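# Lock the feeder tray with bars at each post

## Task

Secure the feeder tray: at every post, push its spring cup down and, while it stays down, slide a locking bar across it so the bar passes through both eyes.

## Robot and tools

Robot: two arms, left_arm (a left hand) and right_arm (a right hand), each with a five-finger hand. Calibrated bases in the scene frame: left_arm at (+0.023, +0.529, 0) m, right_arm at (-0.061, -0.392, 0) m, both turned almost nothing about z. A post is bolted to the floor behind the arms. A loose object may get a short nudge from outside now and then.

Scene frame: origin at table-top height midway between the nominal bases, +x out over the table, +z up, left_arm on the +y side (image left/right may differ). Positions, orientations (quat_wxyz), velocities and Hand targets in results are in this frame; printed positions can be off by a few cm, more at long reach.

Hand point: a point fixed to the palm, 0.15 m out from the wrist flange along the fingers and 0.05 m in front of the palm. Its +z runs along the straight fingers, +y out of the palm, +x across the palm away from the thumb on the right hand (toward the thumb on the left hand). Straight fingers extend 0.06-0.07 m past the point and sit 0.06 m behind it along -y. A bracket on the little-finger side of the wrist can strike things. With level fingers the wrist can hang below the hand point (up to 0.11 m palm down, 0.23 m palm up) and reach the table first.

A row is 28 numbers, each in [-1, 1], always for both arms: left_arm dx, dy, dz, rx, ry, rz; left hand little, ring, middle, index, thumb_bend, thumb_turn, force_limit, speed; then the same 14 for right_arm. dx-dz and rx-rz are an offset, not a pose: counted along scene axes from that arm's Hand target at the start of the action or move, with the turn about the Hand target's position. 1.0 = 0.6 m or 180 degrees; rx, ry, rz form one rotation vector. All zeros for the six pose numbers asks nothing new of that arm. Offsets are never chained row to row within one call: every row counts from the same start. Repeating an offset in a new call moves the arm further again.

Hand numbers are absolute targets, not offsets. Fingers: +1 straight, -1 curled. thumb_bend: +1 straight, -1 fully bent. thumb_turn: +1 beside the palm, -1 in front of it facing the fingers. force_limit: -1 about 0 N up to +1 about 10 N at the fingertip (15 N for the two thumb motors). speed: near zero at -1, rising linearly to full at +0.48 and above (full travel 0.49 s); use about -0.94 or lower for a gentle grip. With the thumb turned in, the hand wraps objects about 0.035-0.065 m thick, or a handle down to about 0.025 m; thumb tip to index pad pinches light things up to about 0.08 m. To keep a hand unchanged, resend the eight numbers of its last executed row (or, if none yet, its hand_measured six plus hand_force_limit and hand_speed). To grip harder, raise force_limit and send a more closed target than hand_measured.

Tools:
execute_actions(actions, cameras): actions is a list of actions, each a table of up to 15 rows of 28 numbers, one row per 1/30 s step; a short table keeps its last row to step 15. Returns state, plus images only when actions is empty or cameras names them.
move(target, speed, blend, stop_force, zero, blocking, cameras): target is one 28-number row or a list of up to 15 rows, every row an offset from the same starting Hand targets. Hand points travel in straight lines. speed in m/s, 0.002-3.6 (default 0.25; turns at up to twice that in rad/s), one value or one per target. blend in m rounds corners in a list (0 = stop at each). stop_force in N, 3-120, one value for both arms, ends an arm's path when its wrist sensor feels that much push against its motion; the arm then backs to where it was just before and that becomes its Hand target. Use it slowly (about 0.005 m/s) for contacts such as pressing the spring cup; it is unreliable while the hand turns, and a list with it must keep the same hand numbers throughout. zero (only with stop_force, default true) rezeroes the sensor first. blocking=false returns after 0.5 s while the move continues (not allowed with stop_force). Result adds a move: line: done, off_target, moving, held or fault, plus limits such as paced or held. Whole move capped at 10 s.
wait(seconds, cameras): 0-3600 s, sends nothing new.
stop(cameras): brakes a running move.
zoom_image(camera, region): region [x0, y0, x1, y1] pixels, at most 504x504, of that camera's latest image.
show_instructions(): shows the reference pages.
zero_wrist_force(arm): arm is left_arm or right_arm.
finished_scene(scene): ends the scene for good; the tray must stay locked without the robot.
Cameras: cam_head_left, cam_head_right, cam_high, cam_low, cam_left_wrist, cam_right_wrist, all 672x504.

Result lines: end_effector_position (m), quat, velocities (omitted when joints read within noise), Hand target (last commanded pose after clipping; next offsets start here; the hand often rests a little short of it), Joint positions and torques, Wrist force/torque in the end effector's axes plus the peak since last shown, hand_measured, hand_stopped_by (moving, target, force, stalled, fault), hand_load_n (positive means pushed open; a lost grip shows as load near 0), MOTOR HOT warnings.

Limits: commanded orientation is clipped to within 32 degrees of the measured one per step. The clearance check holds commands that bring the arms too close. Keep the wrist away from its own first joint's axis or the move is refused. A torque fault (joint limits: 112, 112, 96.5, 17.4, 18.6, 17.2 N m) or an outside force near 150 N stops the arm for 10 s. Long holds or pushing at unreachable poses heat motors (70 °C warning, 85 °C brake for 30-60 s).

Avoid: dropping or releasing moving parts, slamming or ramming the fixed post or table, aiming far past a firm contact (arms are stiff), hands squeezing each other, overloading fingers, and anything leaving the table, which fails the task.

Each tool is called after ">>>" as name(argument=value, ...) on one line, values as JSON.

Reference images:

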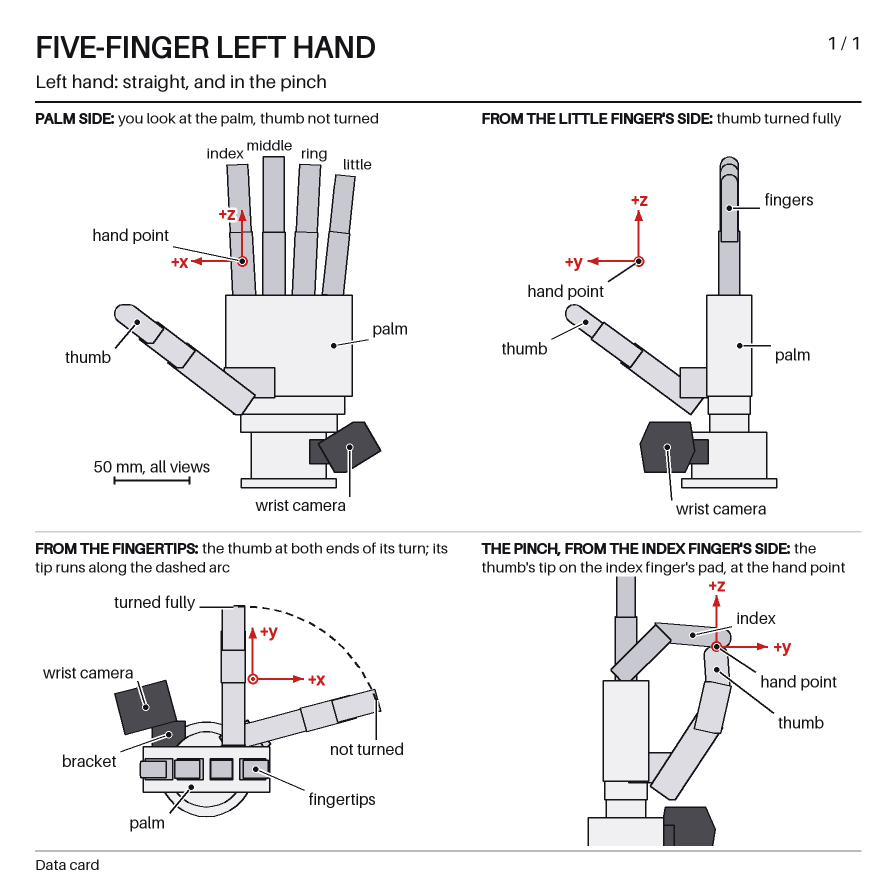

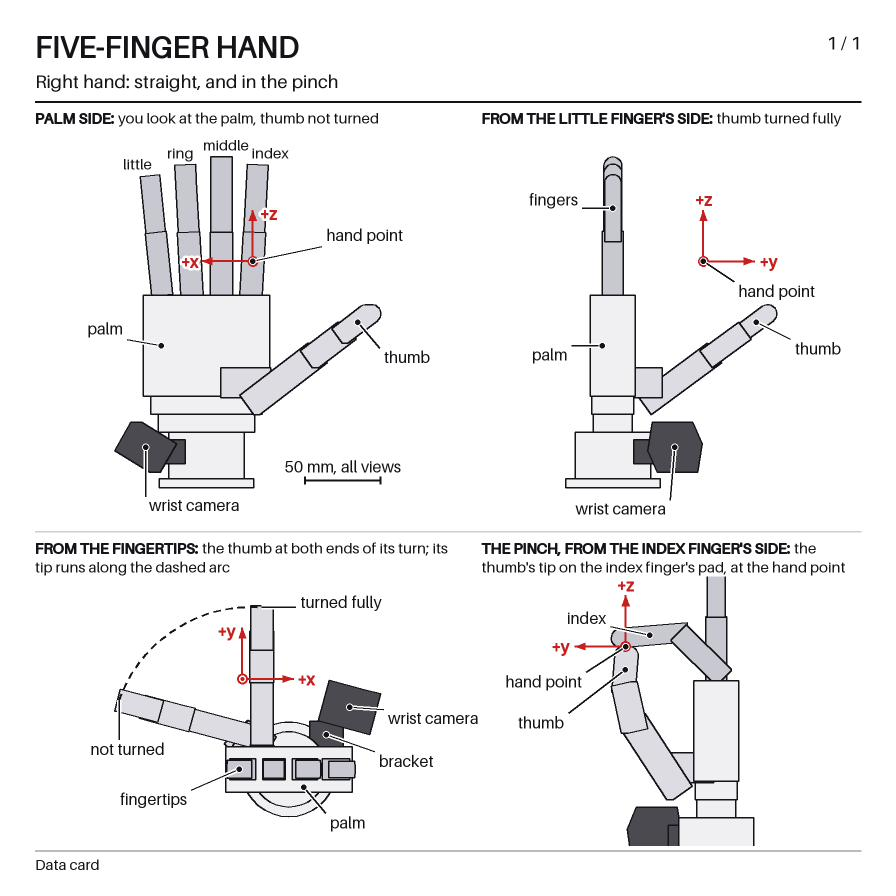

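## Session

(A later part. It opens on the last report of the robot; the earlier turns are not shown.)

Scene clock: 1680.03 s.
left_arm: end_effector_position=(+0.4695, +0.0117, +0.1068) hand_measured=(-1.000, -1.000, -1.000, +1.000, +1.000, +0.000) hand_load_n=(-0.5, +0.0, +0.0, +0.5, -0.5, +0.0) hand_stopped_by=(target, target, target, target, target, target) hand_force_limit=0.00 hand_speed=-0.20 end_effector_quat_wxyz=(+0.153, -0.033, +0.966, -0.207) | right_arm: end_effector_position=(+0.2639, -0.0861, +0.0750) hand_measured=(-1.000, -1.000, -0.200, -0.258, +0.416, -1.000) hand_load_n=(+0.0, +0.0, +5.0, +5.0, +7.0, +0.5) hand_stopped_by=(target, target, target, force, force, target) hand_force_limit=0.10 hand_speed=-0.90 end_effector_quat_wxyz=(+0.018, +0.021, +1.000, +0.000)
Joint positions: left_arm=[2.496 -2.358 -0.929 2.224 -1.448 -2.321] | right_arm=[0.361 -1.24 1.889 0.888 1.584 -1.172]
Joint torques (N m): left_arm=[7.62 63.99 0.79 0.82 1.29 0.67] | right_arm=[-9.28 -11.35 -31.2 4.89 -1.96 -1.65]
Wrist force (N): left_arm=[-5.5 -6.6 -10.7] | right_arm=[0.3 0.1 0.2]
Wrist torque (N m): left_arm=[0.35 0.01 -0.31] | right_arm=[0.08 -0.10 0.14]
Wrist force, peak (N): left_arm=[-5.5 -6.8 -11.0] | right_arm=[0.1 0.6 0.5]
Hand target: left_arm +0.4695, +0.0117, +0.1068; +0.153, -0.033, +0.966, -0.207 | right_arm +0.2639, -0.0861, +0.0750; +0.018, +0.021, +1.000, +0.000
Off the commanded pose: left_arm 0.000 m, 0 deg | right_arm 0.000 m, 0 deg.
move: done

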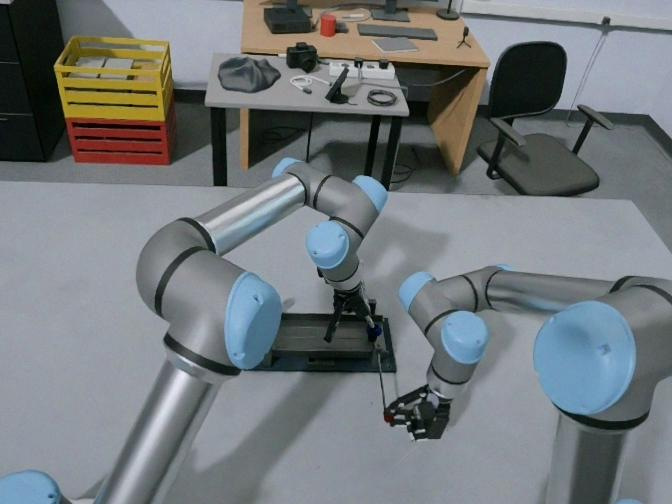

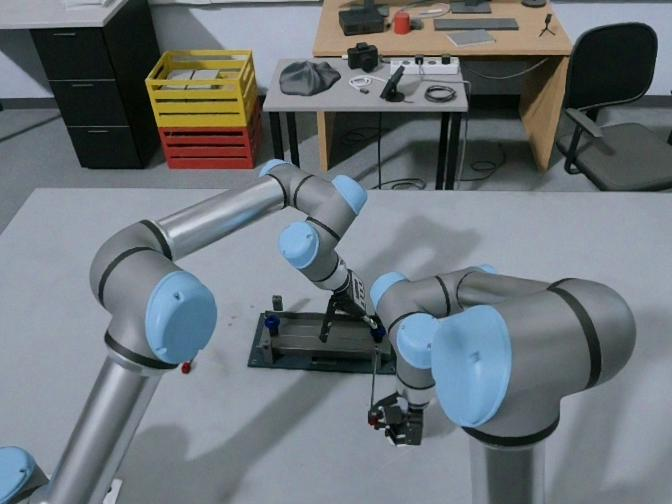

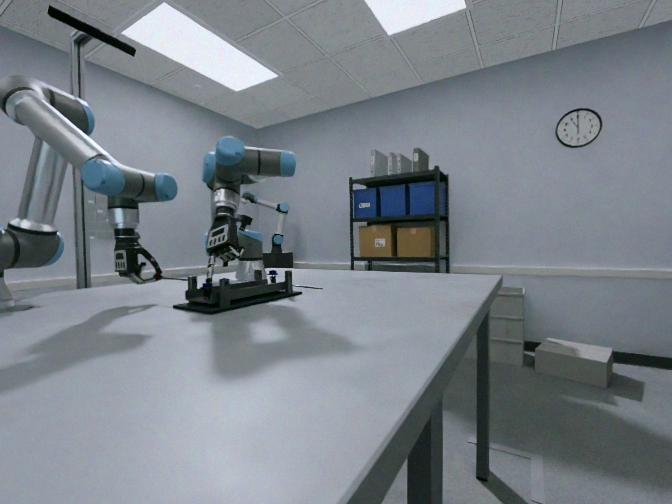

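>>> move(target=[0,0,0,0,0,0, -1,-1,-1,1,1,0, 0,-0.2, 0.0333,-0.0008,0,0,0,0, -1,-1,-0.2,-0.5,0.0,-1,0.1,-0.9], speed=0.015, stop_force=4, cameras=["cam_head_left","cam_head_right","cam_low"])

>>> zoom_image(camera="cam_low", region=[175, 262, 235, 302])

>>> zoom_image(camera="cam_head_left", region=[355, 310, 395, 360])

>>> zoom_image(camera="cam_head_right", region=[355, 310, 395, 360])

Scene clock: 1691.97 s.
left_arm: end_effector_position=(+0.4695, +0.0117, +0.1068) hand_measured=(-1.000, -1.000, -1.000, +1.000, +1.000, +0.000) hand_load_n=(+0.0, +0.0, +0.0, +0.0, +0.0, +0.0) hand_stopped_by=(target, target, target, target, target, target) hand_force_limit=0.00 hand_speed=-0.20 end_effector_quat_wxyz=(+0.153, -0.033, +0.966, -0.207) | right_arm: end_effector_position=(+0.2839, -0.0866, +0.0750) hand_measured=(-1.000, -1.000, -0.200, -0.258, +0.416, -1.000) hand_load_n=(+0.0, +0.0, +5.0, +5.0, +7.0, +0.0) hand_stopped_by=(target, target, target, force, force, target) hand_force_limit=0.10 hand_speed=-0.90 end_effector_quat_wxyz=(+0.018, +0.021, +1.000, +0.000)
Joint positions: left_arm=[2.496 -2.358 -0.929 2.224 -1.448 -2.321] | right_arm=[0.34 -1.209 1.843 0.902 1.583 -1.192]
Joint torques (N m): left_arm=[8.82 64.11 0.44 0.64 1.25 0.56] | right_arm=[-9.44 -12.67 -31.6 4.88 -1.96 -1.76]
Wrist force (N): left_arm=[-5.7 -6.7 -10.7] | right_arm=[-0.1 0.3 0.2]
Wrist torque (N m): left_arm=[0.33 0.04 -0.31] | right_arm=[0.11 -0.04 0.13]
Wrist force, peak (N): left_arm=[-5.6 -6.8 -11.0] | right_arm=[0.0 0.7 0.4]
Hand target: left_arm +0.4695, +0.0117, +0.1068; +0.153, -0.033, +0.966, -0.207 | right_arm +0.2839, -0.0866, +0.0750; +0.018, +0.021, +1.000, +0.000
Off the commanded pose: left_arm 0.000 m, 0 deg | right_arm 0.000 m, 0 deg.
move: done

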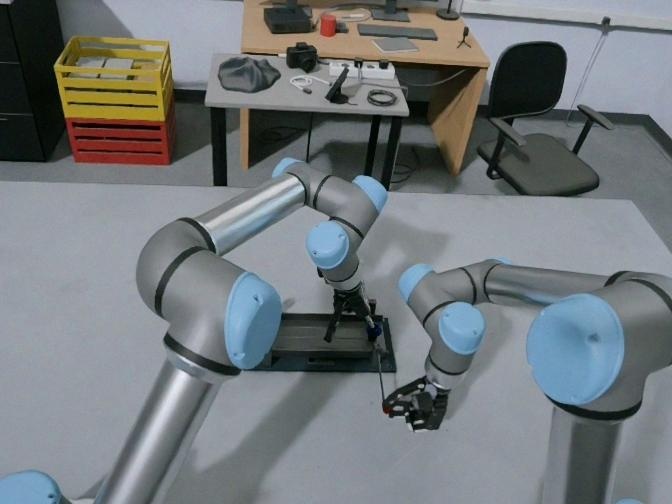

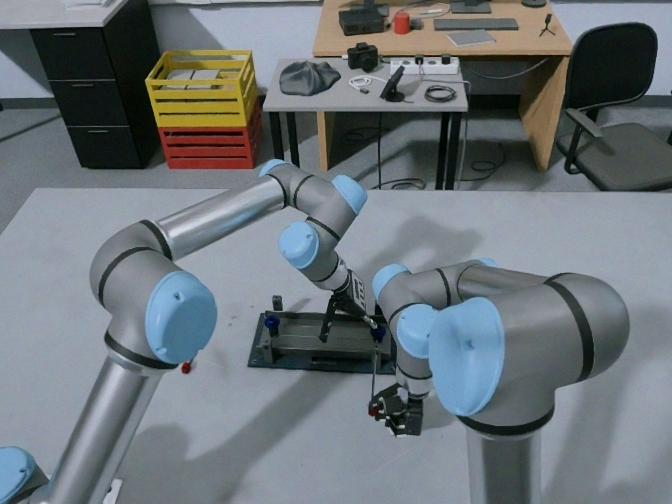

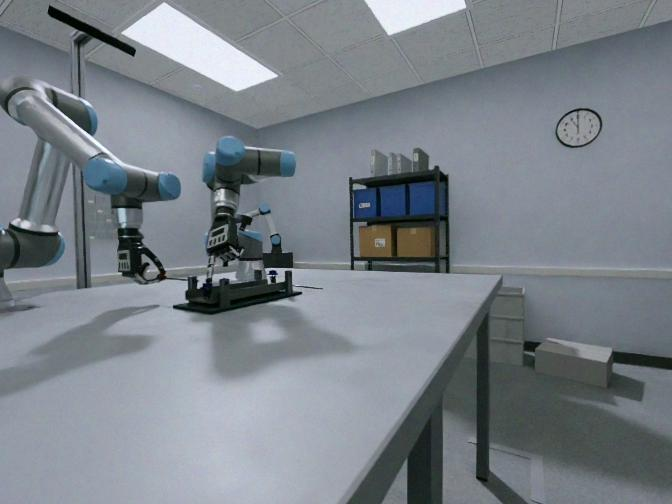

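Scaled by 8.400 from the camera's image (finer frame: 960x720).

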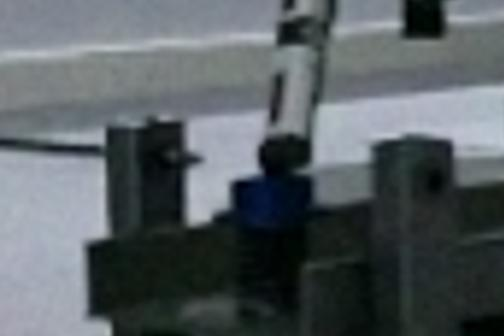

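Scaled by 10.080 from the camera's image (finer frame: 960x720).

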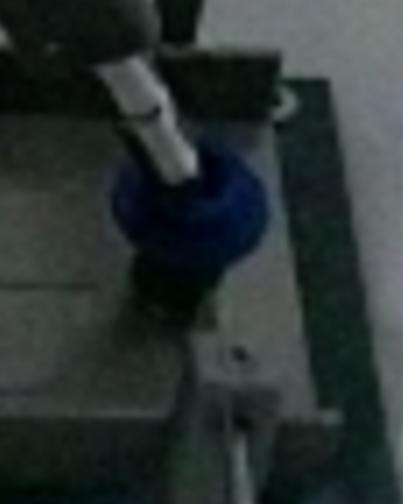

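Scaled by 10.080 from the camera's image (finer frame: 960x720).

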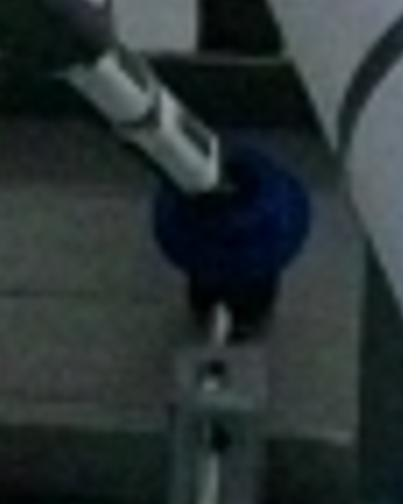

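>>> wait(seconds=0, cameras=["cam_left_wrist","cam_right_wrist","cam_high"])

>>> zoom_image(camera="cam_left_wrist", region=[340, 0, 560, 220])

Scene clock: 1707.67 s.
left_arm: end_effector_position=(+0.4695, +0.0117, +0.1068) hand_measured=(-1.000, -1.000, -1.000, +1.000, +1.000, +0.000) hand_load_n=(+0.0, +0.0, +0.0, +0.5, +0.0, +0.0) hand_stopped_by=(target, target, target, target, target, target) hand_force_limit=0.00 hand_speed=-0.20 end_effector_quat_wxyz=(+0.153, -0.033, +0.966, -0.207) | right_arm: end_effector_position=(+0.2839, -0.0866, +0.0750) hand_measured=(-1.000, -1.000, -0.200, -0.258, +0.416, -1.000) hand_load_n=(+0.0, +0.0, +5.0, +5.0, +7.0, +0.0) hand_stopped_by=(target, target, target, force, force, target) hand_force_limit=0.10 hand_speed=-0.90 end_effector_quat_wxyz=(+0.018, +0.021, +1.000, +0.000)
Joint positions: left_arm=[2.496 -2.358 -0.929 2.224 -1.448 -2.321] | right_arm=[0.34 -1.209 1.843 0.902 1.583 -1.192]
Joint torques (N m): left_arm=[8.41 64.16 1.58 0.72 1.18 0.57] | right_arm=[-9.58 -12.18 -31.83 4.85 -2.05 -1.8]
Wrist force (N): left_arm=[-5.4 -6.2 -10.6] | right_arm=[0.0 0.4 0.2]
Wrist torque (N m): left_arm=[0.40 0.00 -0.32] | right_arm=[0.14 -0.05 0.14]
Wrist force, peak (N): left_arm=[-5.5 -6.7 -10.9] | right_arm=[-0.3 0.5 0.4]
Hand target: left_arm +0.4695, +0.0117, +0.1068; +0.153, -0.033, +0.966, -0.207 | right_arm +0.2839, -0.0866, +0.0750; +0.018, +0.021, +1.000, +0.000
Off the commanded pose: left_arm 0.000 m, 0 deg | right_arm 0.000 m, 0 deg.
Images, in order (width x height): cam_high 672x504, cam_left_wrist 672x504, cam_right_wrist 672x504.

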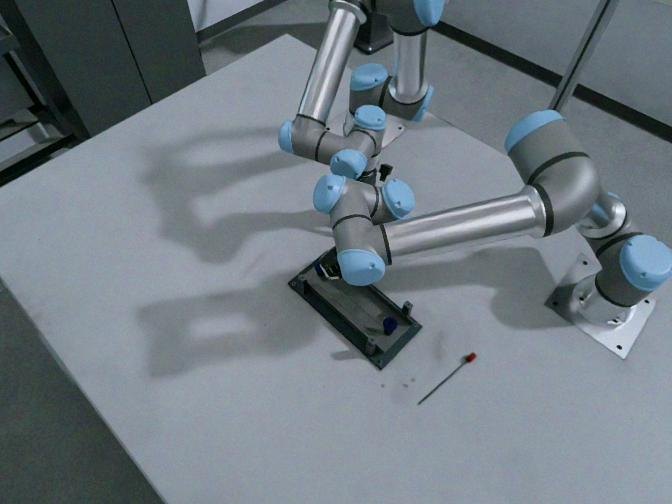

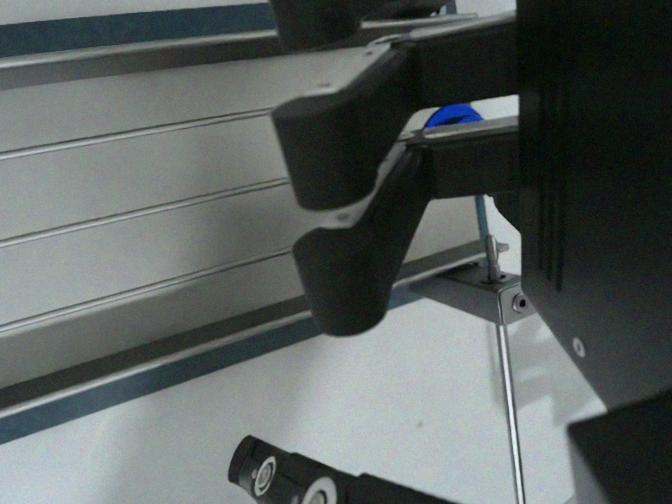

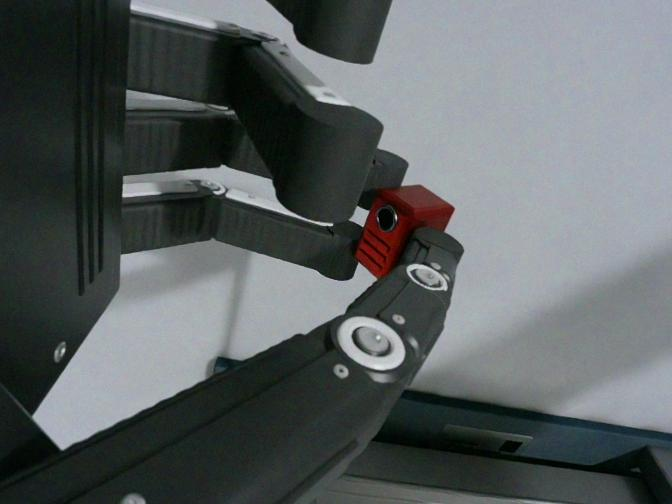

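Scaled by 2.291 from the camera's image (finer frame: 960x720).

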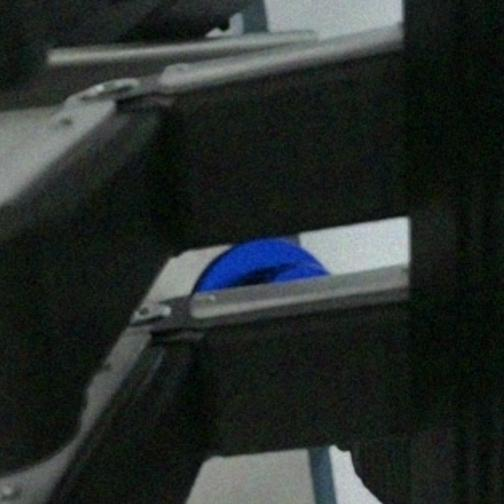

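>>> move(target=[0,0,0,0,0,0, -1,-1,-1,1,1,0, 0,-0.2, 0.0667,0,0,0,0,0, -1,-1,-0.2,-0.5,0.0,-1,0.1,-0.9], speed=0.015, stop_force=3.5, cameras=["cam_head_left","cam_head_right","cam_low","cam_left_wrist"])

>>> zoom_image(camera="cam_low", region=[185, 262, 235, 302])

>>> zoom_image(camera="cam_head_left", region=[355, 310, 395, 360])

>>> zoom_image(camera="cam_head_right", region=[355, 310, 395, 360])

Scene clock: 1747.97 s.
left_arm: end_effector_position=(+0.4695, +0.0117, +0.1068) hand_measured=(-1.000, -1.000, -1.000, +1.000, +1.000, +0.000) hand_load_n=(+0.0, +0.0, +0.0, +0.5, +0.0, +0.0) hand_stopped_by=(target, target, target, target, target, target) hand_force_limit=0.00 hand_speed=-0.20 end_effector_quat_wxyz=(+0.153, -0.033, +0.966, -0.207) | right_arm: end_effector_position=(+0.3239, -0.0866, +0.0750) hand_measured=(-1.000, -1.000, -0.200, -0.258, +0.416, -1.000) hand_load_n=(+0.0, +0.0, +4.0, +5.0, +7.0, +1.0) hand_stopped_by=(target, target, target, force, force, target) hand_force_limit=0.10 hand_speed=-0.90 end_effector_quat_wxyz=(+0.018, +0.021, +1.000, +0.000)
Joint positions: left_arm=[2.496 -2.358 -0.929 2.224 -1.448 -2.321] | right_arm=[0.307 -1.142 1.743 0.935 1.582 -1.225]
Joint torques (N m): left_arm=[8.47 63.29 1.11 -0.23 1.21 0.18] | right_arm=[-9.02 -14.22 -32.06 4.88 -2.01 -1.79]
Wrist force (N): left_arm=[-4.0 -6.7 -10.5] | right_arm=[-0.1 0.0 0.1]
Wrist torque (N m): left_arm=[0.40 -0.15 -0.23] | right_arm=[0.10 0.00 0.16]
Wrist force, peak (N): left_arm=[-6.3 -8.4 -10.1] | right_arm=[3.2 -0.2 0.2]
Hand target: left_arm +0.4695, +0.0117, +0.1068; +0.153, -0.033, +0.966, -0.207 | right_arm +0.3239, -0.0866, +0.0750; +0.018, +0.021, +1.000, +0.000
Off the commanded pose: left_arm 0.000 m, 0 deg | right_arm 0.000 m, 0 deg.
move: done

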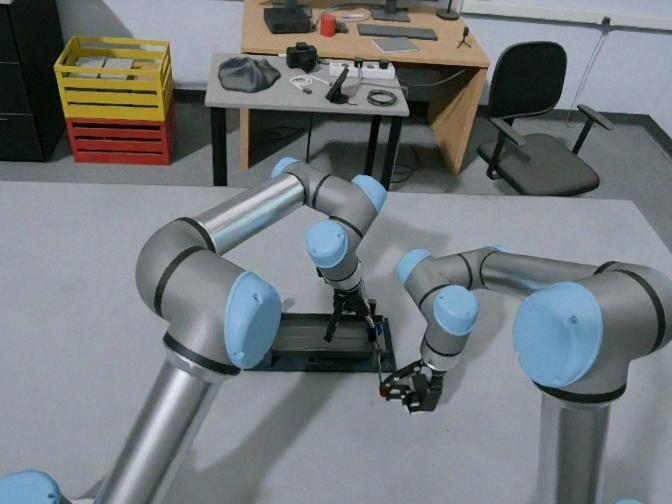

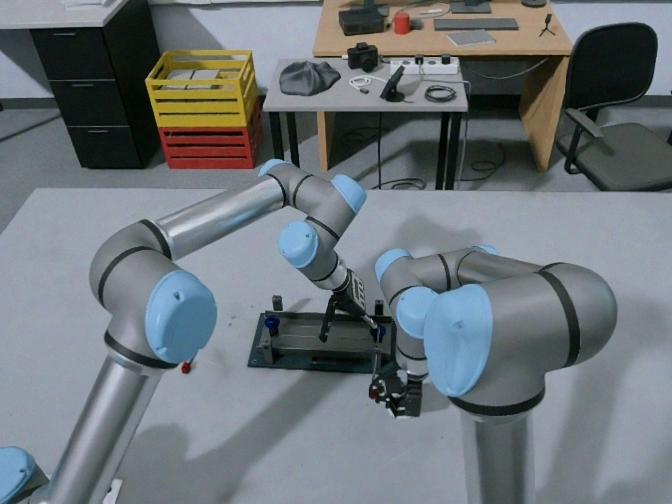

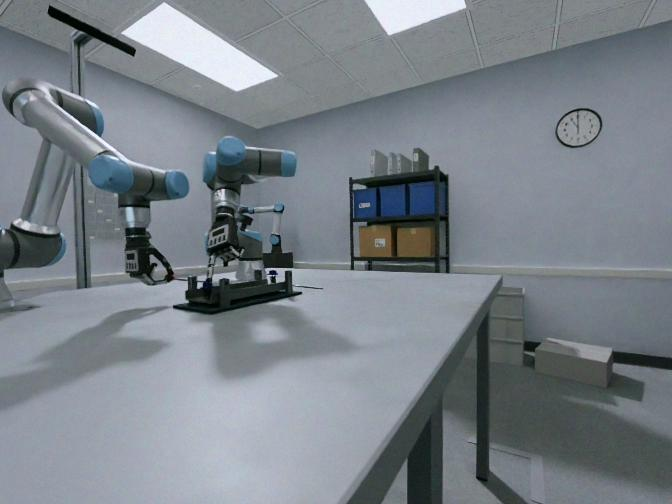

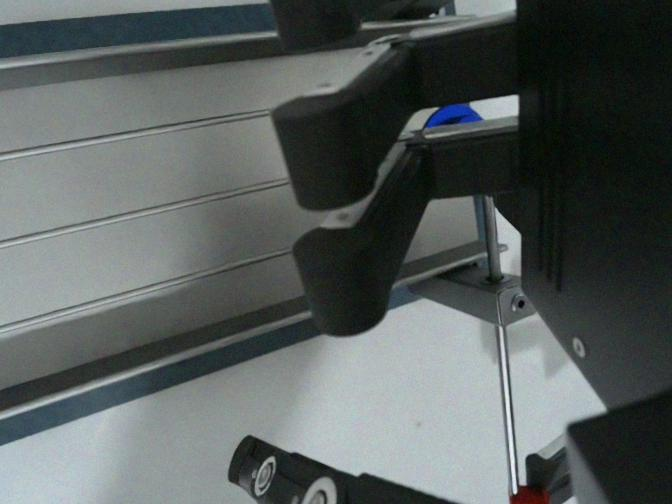

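Scaled by 10.080 from the camera's image (finer frame: 960x720).

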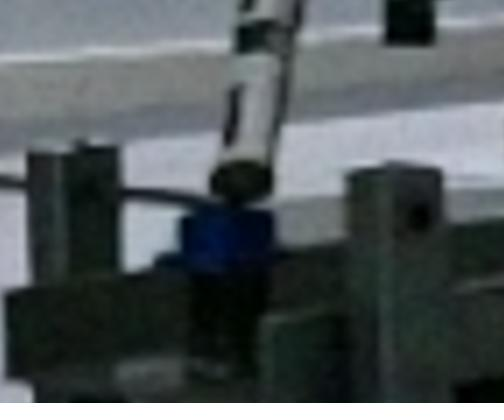

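Scaled by 10.080 from the camera's image (finer frame: 960x720).

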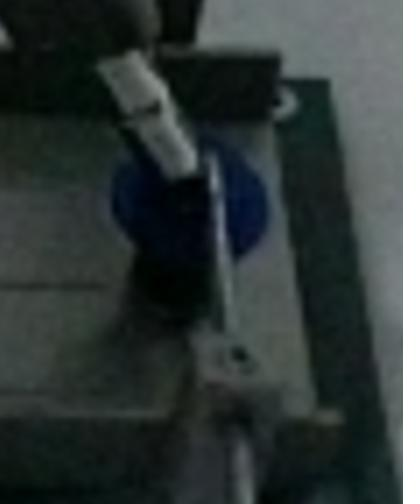

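Scaled by 10.080 from the camera's image (finer frame: 960x720).

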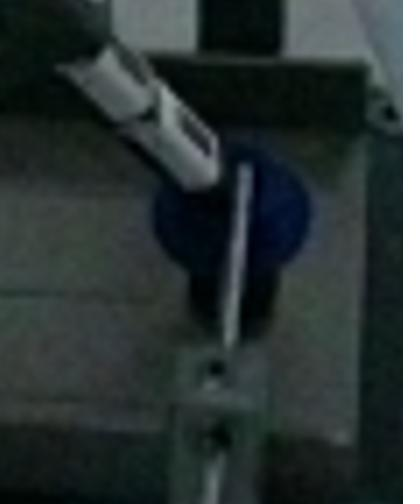

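>>> move(target=[0,0,0,0,0,0, -1,-1,-1,1,1,0, 0,-0.2, 0.0583,0,0,0,0,0, -1,-1,-0.2,-0.5,0.0,-1,0.1,-0.9], speed=0.015, stop_force=4, cameras=["cam_head_left","cam_head_right","cam_low","cam_left_wrist"])

>>> zoom_image(camera="cam_low", region=[185, 262, 235, 302])

>>> zoom_image(camera="cam_head_left", region=[355, 290, 395, 350])

>>> zoom_image(camera="cam_head_right", region=[355, 290, 395, 350])

Scene clock: 1766.03 s.
left_arm: end_effector_position=(+0.4695, +0.0117, +0.1068) hand_measured=(-1.000, -1.000, -1.000, +1.000, +1.000, +0.000) hand_load_n=(+0.0, +0.0, +0.0, +0.5, +0.0, +0.0) hand_stopped_by=(target, target, target, target, target, target) hand_force_limit=0.00 hand_speed=-0.20 end_effector_quat_wxyz=(+0.153, -0.033, +0.966, -0.207) | right_arm: end_effector_position=(+0.3589, -0.0866, +0.0750) hand_measured=(-1.000, -1.000, -0.200, -0.258, +0.416, -1.000) hand_load_n=(+0.0, +0.0, +3.5, +5.5, +7.0, +1.5) hand_stopped_by=(target, target, target, force, force, target) hand_force_limit=0.10 hand_speed=-0.90 end_effector_quat_wxyz=(+0.018, +0.021, +1.000, +0.000)
Joint positions: left_arm=[2.496 -2.358 -0.929 2.224 -1.448 -2.321] | right_arm=[0.283 -1.083 1.649 0.97 1.581 -1.249]
Joint torques (N m): left_arm=[8.24 63.5 1.57 -3.71 0.98 0.37] | right_arm=[-9.27 -16.07 -33.19 4.61 -2.07 -1.81]
Wrist force (N): left_arm=[-4.1 -6.8 -10.2] | right_arm=[0.6 -1.0 0.0]
Wrist torque (N m): left_arm=[0.38 -0.11 -0.24] | right_arm=[0.07 -0.04 0.18]
Wrist force, peak (N): left_arm=[-4.4 -6.7 -10.8] | right_arm=[0.9 -1.3 0.3]
Hand target: left_arm +0.4695, +0.0117, +0.1068; +0.153, -0.033, +0.966, -0.207 | right_arm +0.3589, -0.0866, +0.0750; +0.018, +0.021, +1.000, +0.000
Off the commanded pose: left_arm 0.000 m, 0 deg | right_arm 0.000 m, 0 deg.
move: done

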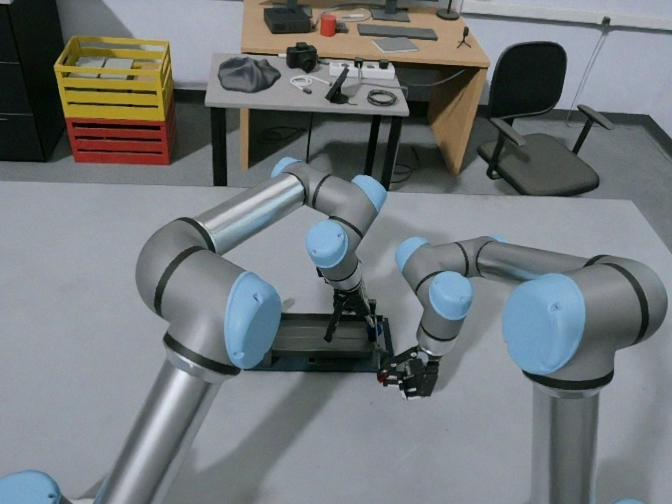

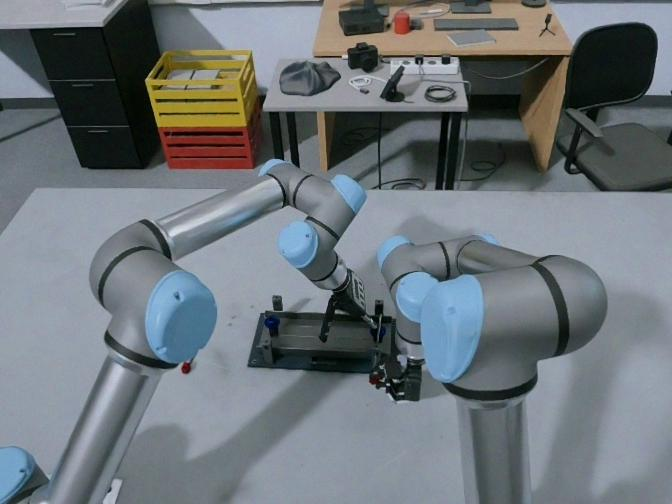

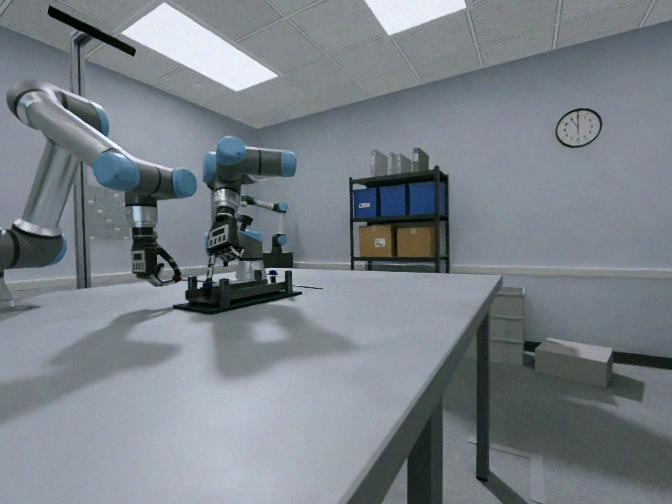

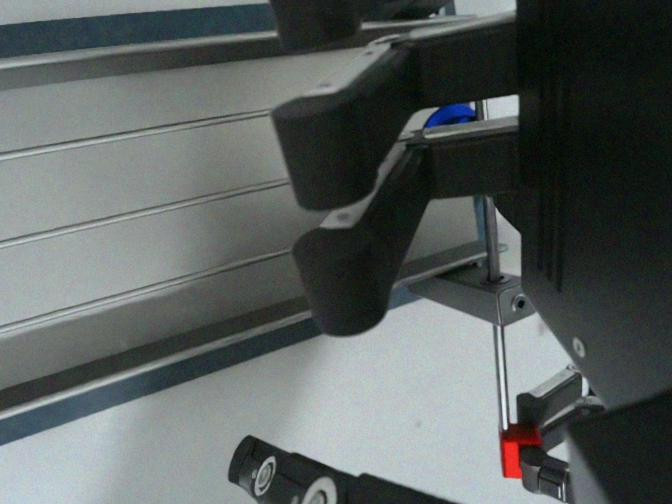

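Scaled by 10.080 from the camera's image (finer frame: 960x720).

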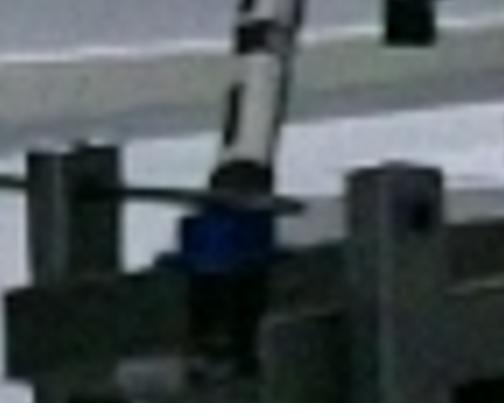

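Scaled by 8.400 from the camera's image (finer frame: 960x720).

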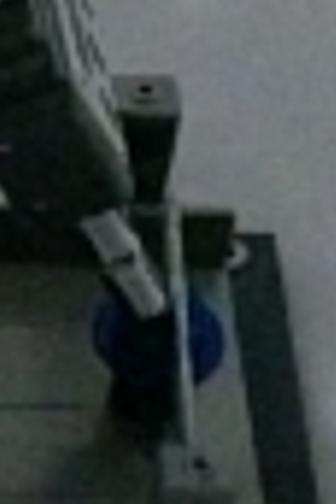

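Scaled by 8.400 from the camera's image (finer frame: 960x720).

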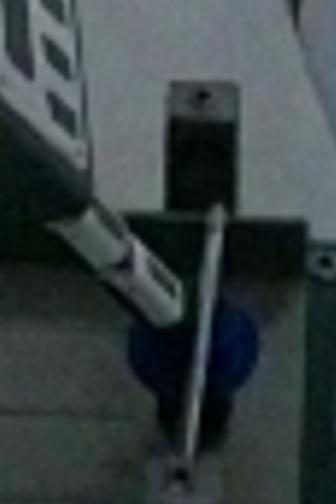

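>>> move(target=[0,0.0035,0.0,0,0,0, -1,-1,-1,1,1,0, 0,-0.2, 0,0,0,0,0,0, -1,-1,-0.2,-0.5,0.0,-1,0.1,-0.9], speed=0.01)

>>> move(target=[0,0,0.0,0,0,0, -1,-1,-1,1,1,0, 0,-0.2, 0,-0.0043,0,0,-0.0022,0.0133, -1,-1,-0.2,-0.5,0.0,-1,0.1,-0.9], speed=0.02, cameras=["cam_head_left","cam_head_right","cam_low","cam_left_wrist"])

>>> zoom_image(camera="cam_low", region=[185, 262, 235, 302])

>>> zoom_image(camera="cam_head_left", region=[355, 290, 395, 350])

>>> zoom_image(camera="cam_head_right", region=[355, 290, 395, 350])

Scene clock: 1827.43 s.
left_arm: end_effector_position=(+0.4695, +0.0137, +0.1068) hand_measured=(-1.000, -1.000, -1.000, +1.000, +1.000, +0.000) hand_load_n=(+0.0, +0.0, +0.0, +0.5, +0.0, +0.0) hand_stopped_by=(target, target, target, target, target, target) hand_force_limit=0.00 hand_speed=-0.20 end_effector_quat_wxyz=(+0.153, -0.033, +0.966, -0.207) | right_arm: end_effector_position=(+0.3589, -0.0866, +0.0750) hand_measured=(-1.000, -1.000, -0.200, -0.258, +0.416, -1.000) hand_load_n=(+0.0, +0.0, +4.0, +5.0, +7.0, +1.0) hand_stopped_by=(target, target, target, force, force, target) hand_force_limit=0.10 hand_speed=-0.90 end_effector_quat_wxyz=(+0.018, +0.021, +1.000, +0.000)
Joint positions: left_arm=[2.499 -2.353 -0.937 2.227 -1.446 -2.319] | right_arm=[0.283 -1.083 1.649 0.97 1.581 -1.249]
Joint torques (N m): left_arm=[8.44 63.26 0.53 1.08 1.64 1.19] | right_arm=[-8.85 -16.51 -32.81 4.35 -1.96 -1.65]
Wrist force (N): left_arm=[-4.5 -5.7 -10.2] | right_arm=[0.3 -0.8 0.4]
Wrist torque (N m): left_arm=[0.45 -0.12 -0.26] | right_arm=[0.08 -0.04 0.16]
Wrist force, peak (N): left_arm=[-4.2 -6.8 -10.7] | right_arm=[1.2 -1.1 0.1]
Hand target: left_arm +0.4695, +0.0138, +0.1068; +0.153, -0.033, +0.966, -0.207 | right_arm +0.3589, -0.0866, +0.0750; +0.018, +0.021, +1.000, +0.000
Off the commanded pose: left_arm 0.000 m, 0 deg | right_arm 0.000 m, 0 deg.
move: done

Scene clock: 1828.90 s.
left_arm: end_effector_position=(+0.4695, +0.0138, +0.1068) hand_measured=(-1.000, -1.000, -1.000, +1.000, +1.000, +0.000) hand_load_n=(+0.0, +0.0, +0.0, +0.5, +0.0, +0.0) hand_stopped_by=(target, target, target, target, target, target) hand_force_limit=0.00 hand_speed=-0.20 end_effector_quat_wxyz=(+0.153, -0.033, +0.966, -0.207) | right_arm: end_effector_position=(+0.3589, -0.0892, +0.0750) hand_measured=(-1.000, -1.000, -0.200, -0.258, +0.416, -1.000) hand_load_n=(+0.0, +0.0, +3.5, +5.5, +7.5, +1.5) hand_stopped_by=(target, target, target, force, force, target) hand_force_limit=0.10 hand_speed=-0.90 end_effector_quat_wxyz=(+0.022, +0.000, +1.000, +0.001)
Joint positions: left_arm=[2.499 -2.353 -0.937 2.228 -1.446 -2.319] | right_arm=[0.273 -1.087 1.654 0.961 1.581 -1.301]
Joint torques (N m): left_arm=[8.38 65.26 1.05 1.16 1.49 1.16] | right_arm=[-9.11 -49.99 0.42 0.64 -2 -1.68]
Wrist force (N): left_arm=[-4.0 -4.9 -11.0] | right_arm=[-0.3 -0.3 0.4]
Wrist torque (N m): left_arm=[0.54 -0.15 -0.24] | right_arm=[0.09 -0.02 0.19]
Wrist force, peak (N): left_arm=[-4.6 -5.6 -10.8] | right_arm=[0.1 -1.0 0.5]
Hand target: left_arm +0.4695, +0.0138, +0.1068; +0.153, -0.033, +0.966, -0.207 | right_arm +0.3589, -0.0892, +0.0750; +0.022, +0.000, +1.000, +0.001
Off the commanded pose: left_arm 0.000 m, 0 deg | right_arm 0.000 m, 0 deg.
move: done

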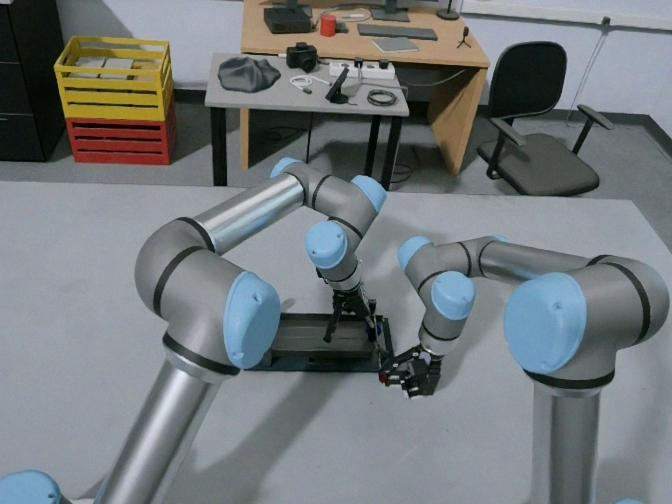

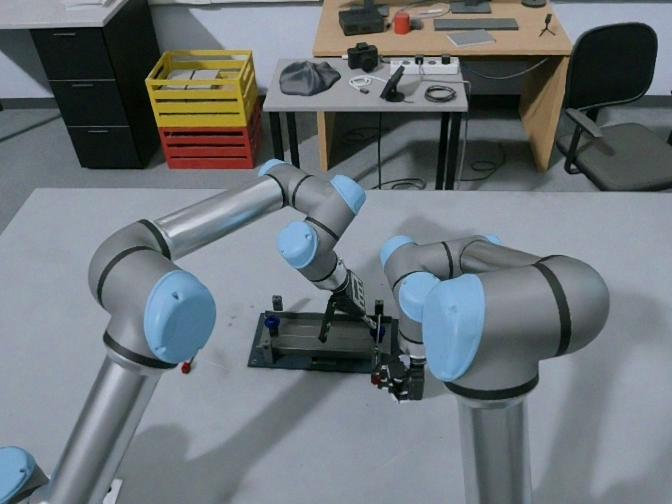

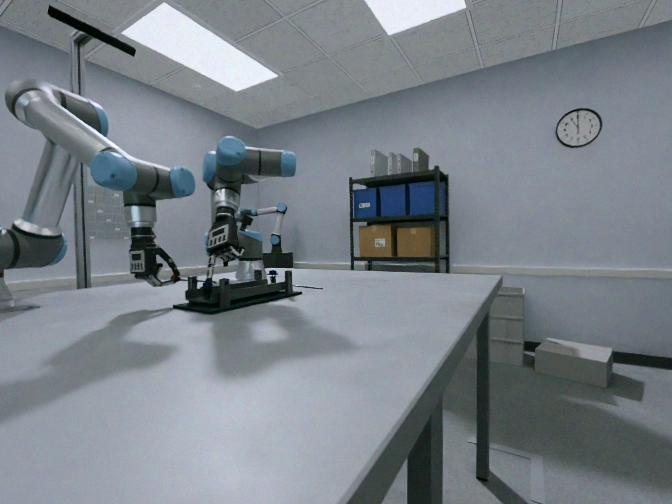

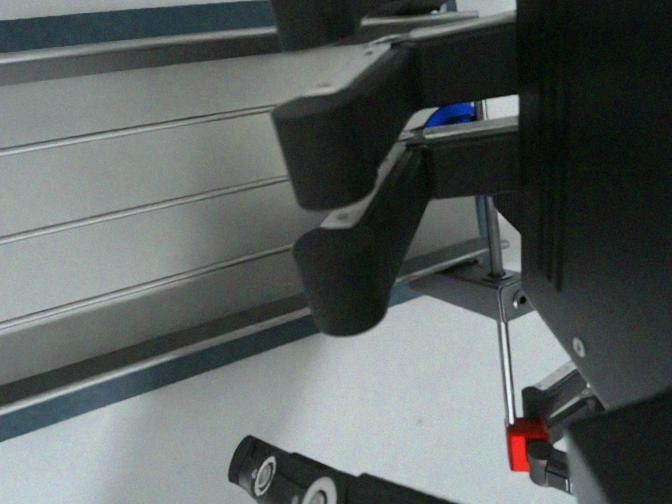

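Scaled by 10.080 from the camera's image (finer frame: 960x720).

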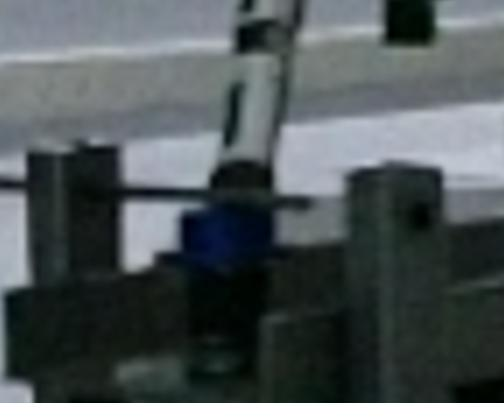

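Scaled by 8.400 from the camera's image (finer frame: 960x720).

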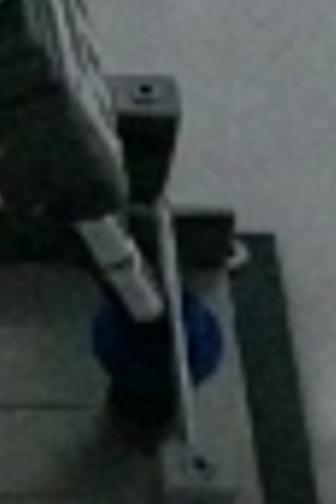

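Scaled by 8.400 from the camera's image (finer frame: 960x720).

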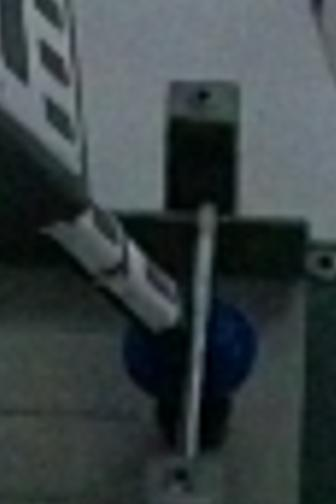

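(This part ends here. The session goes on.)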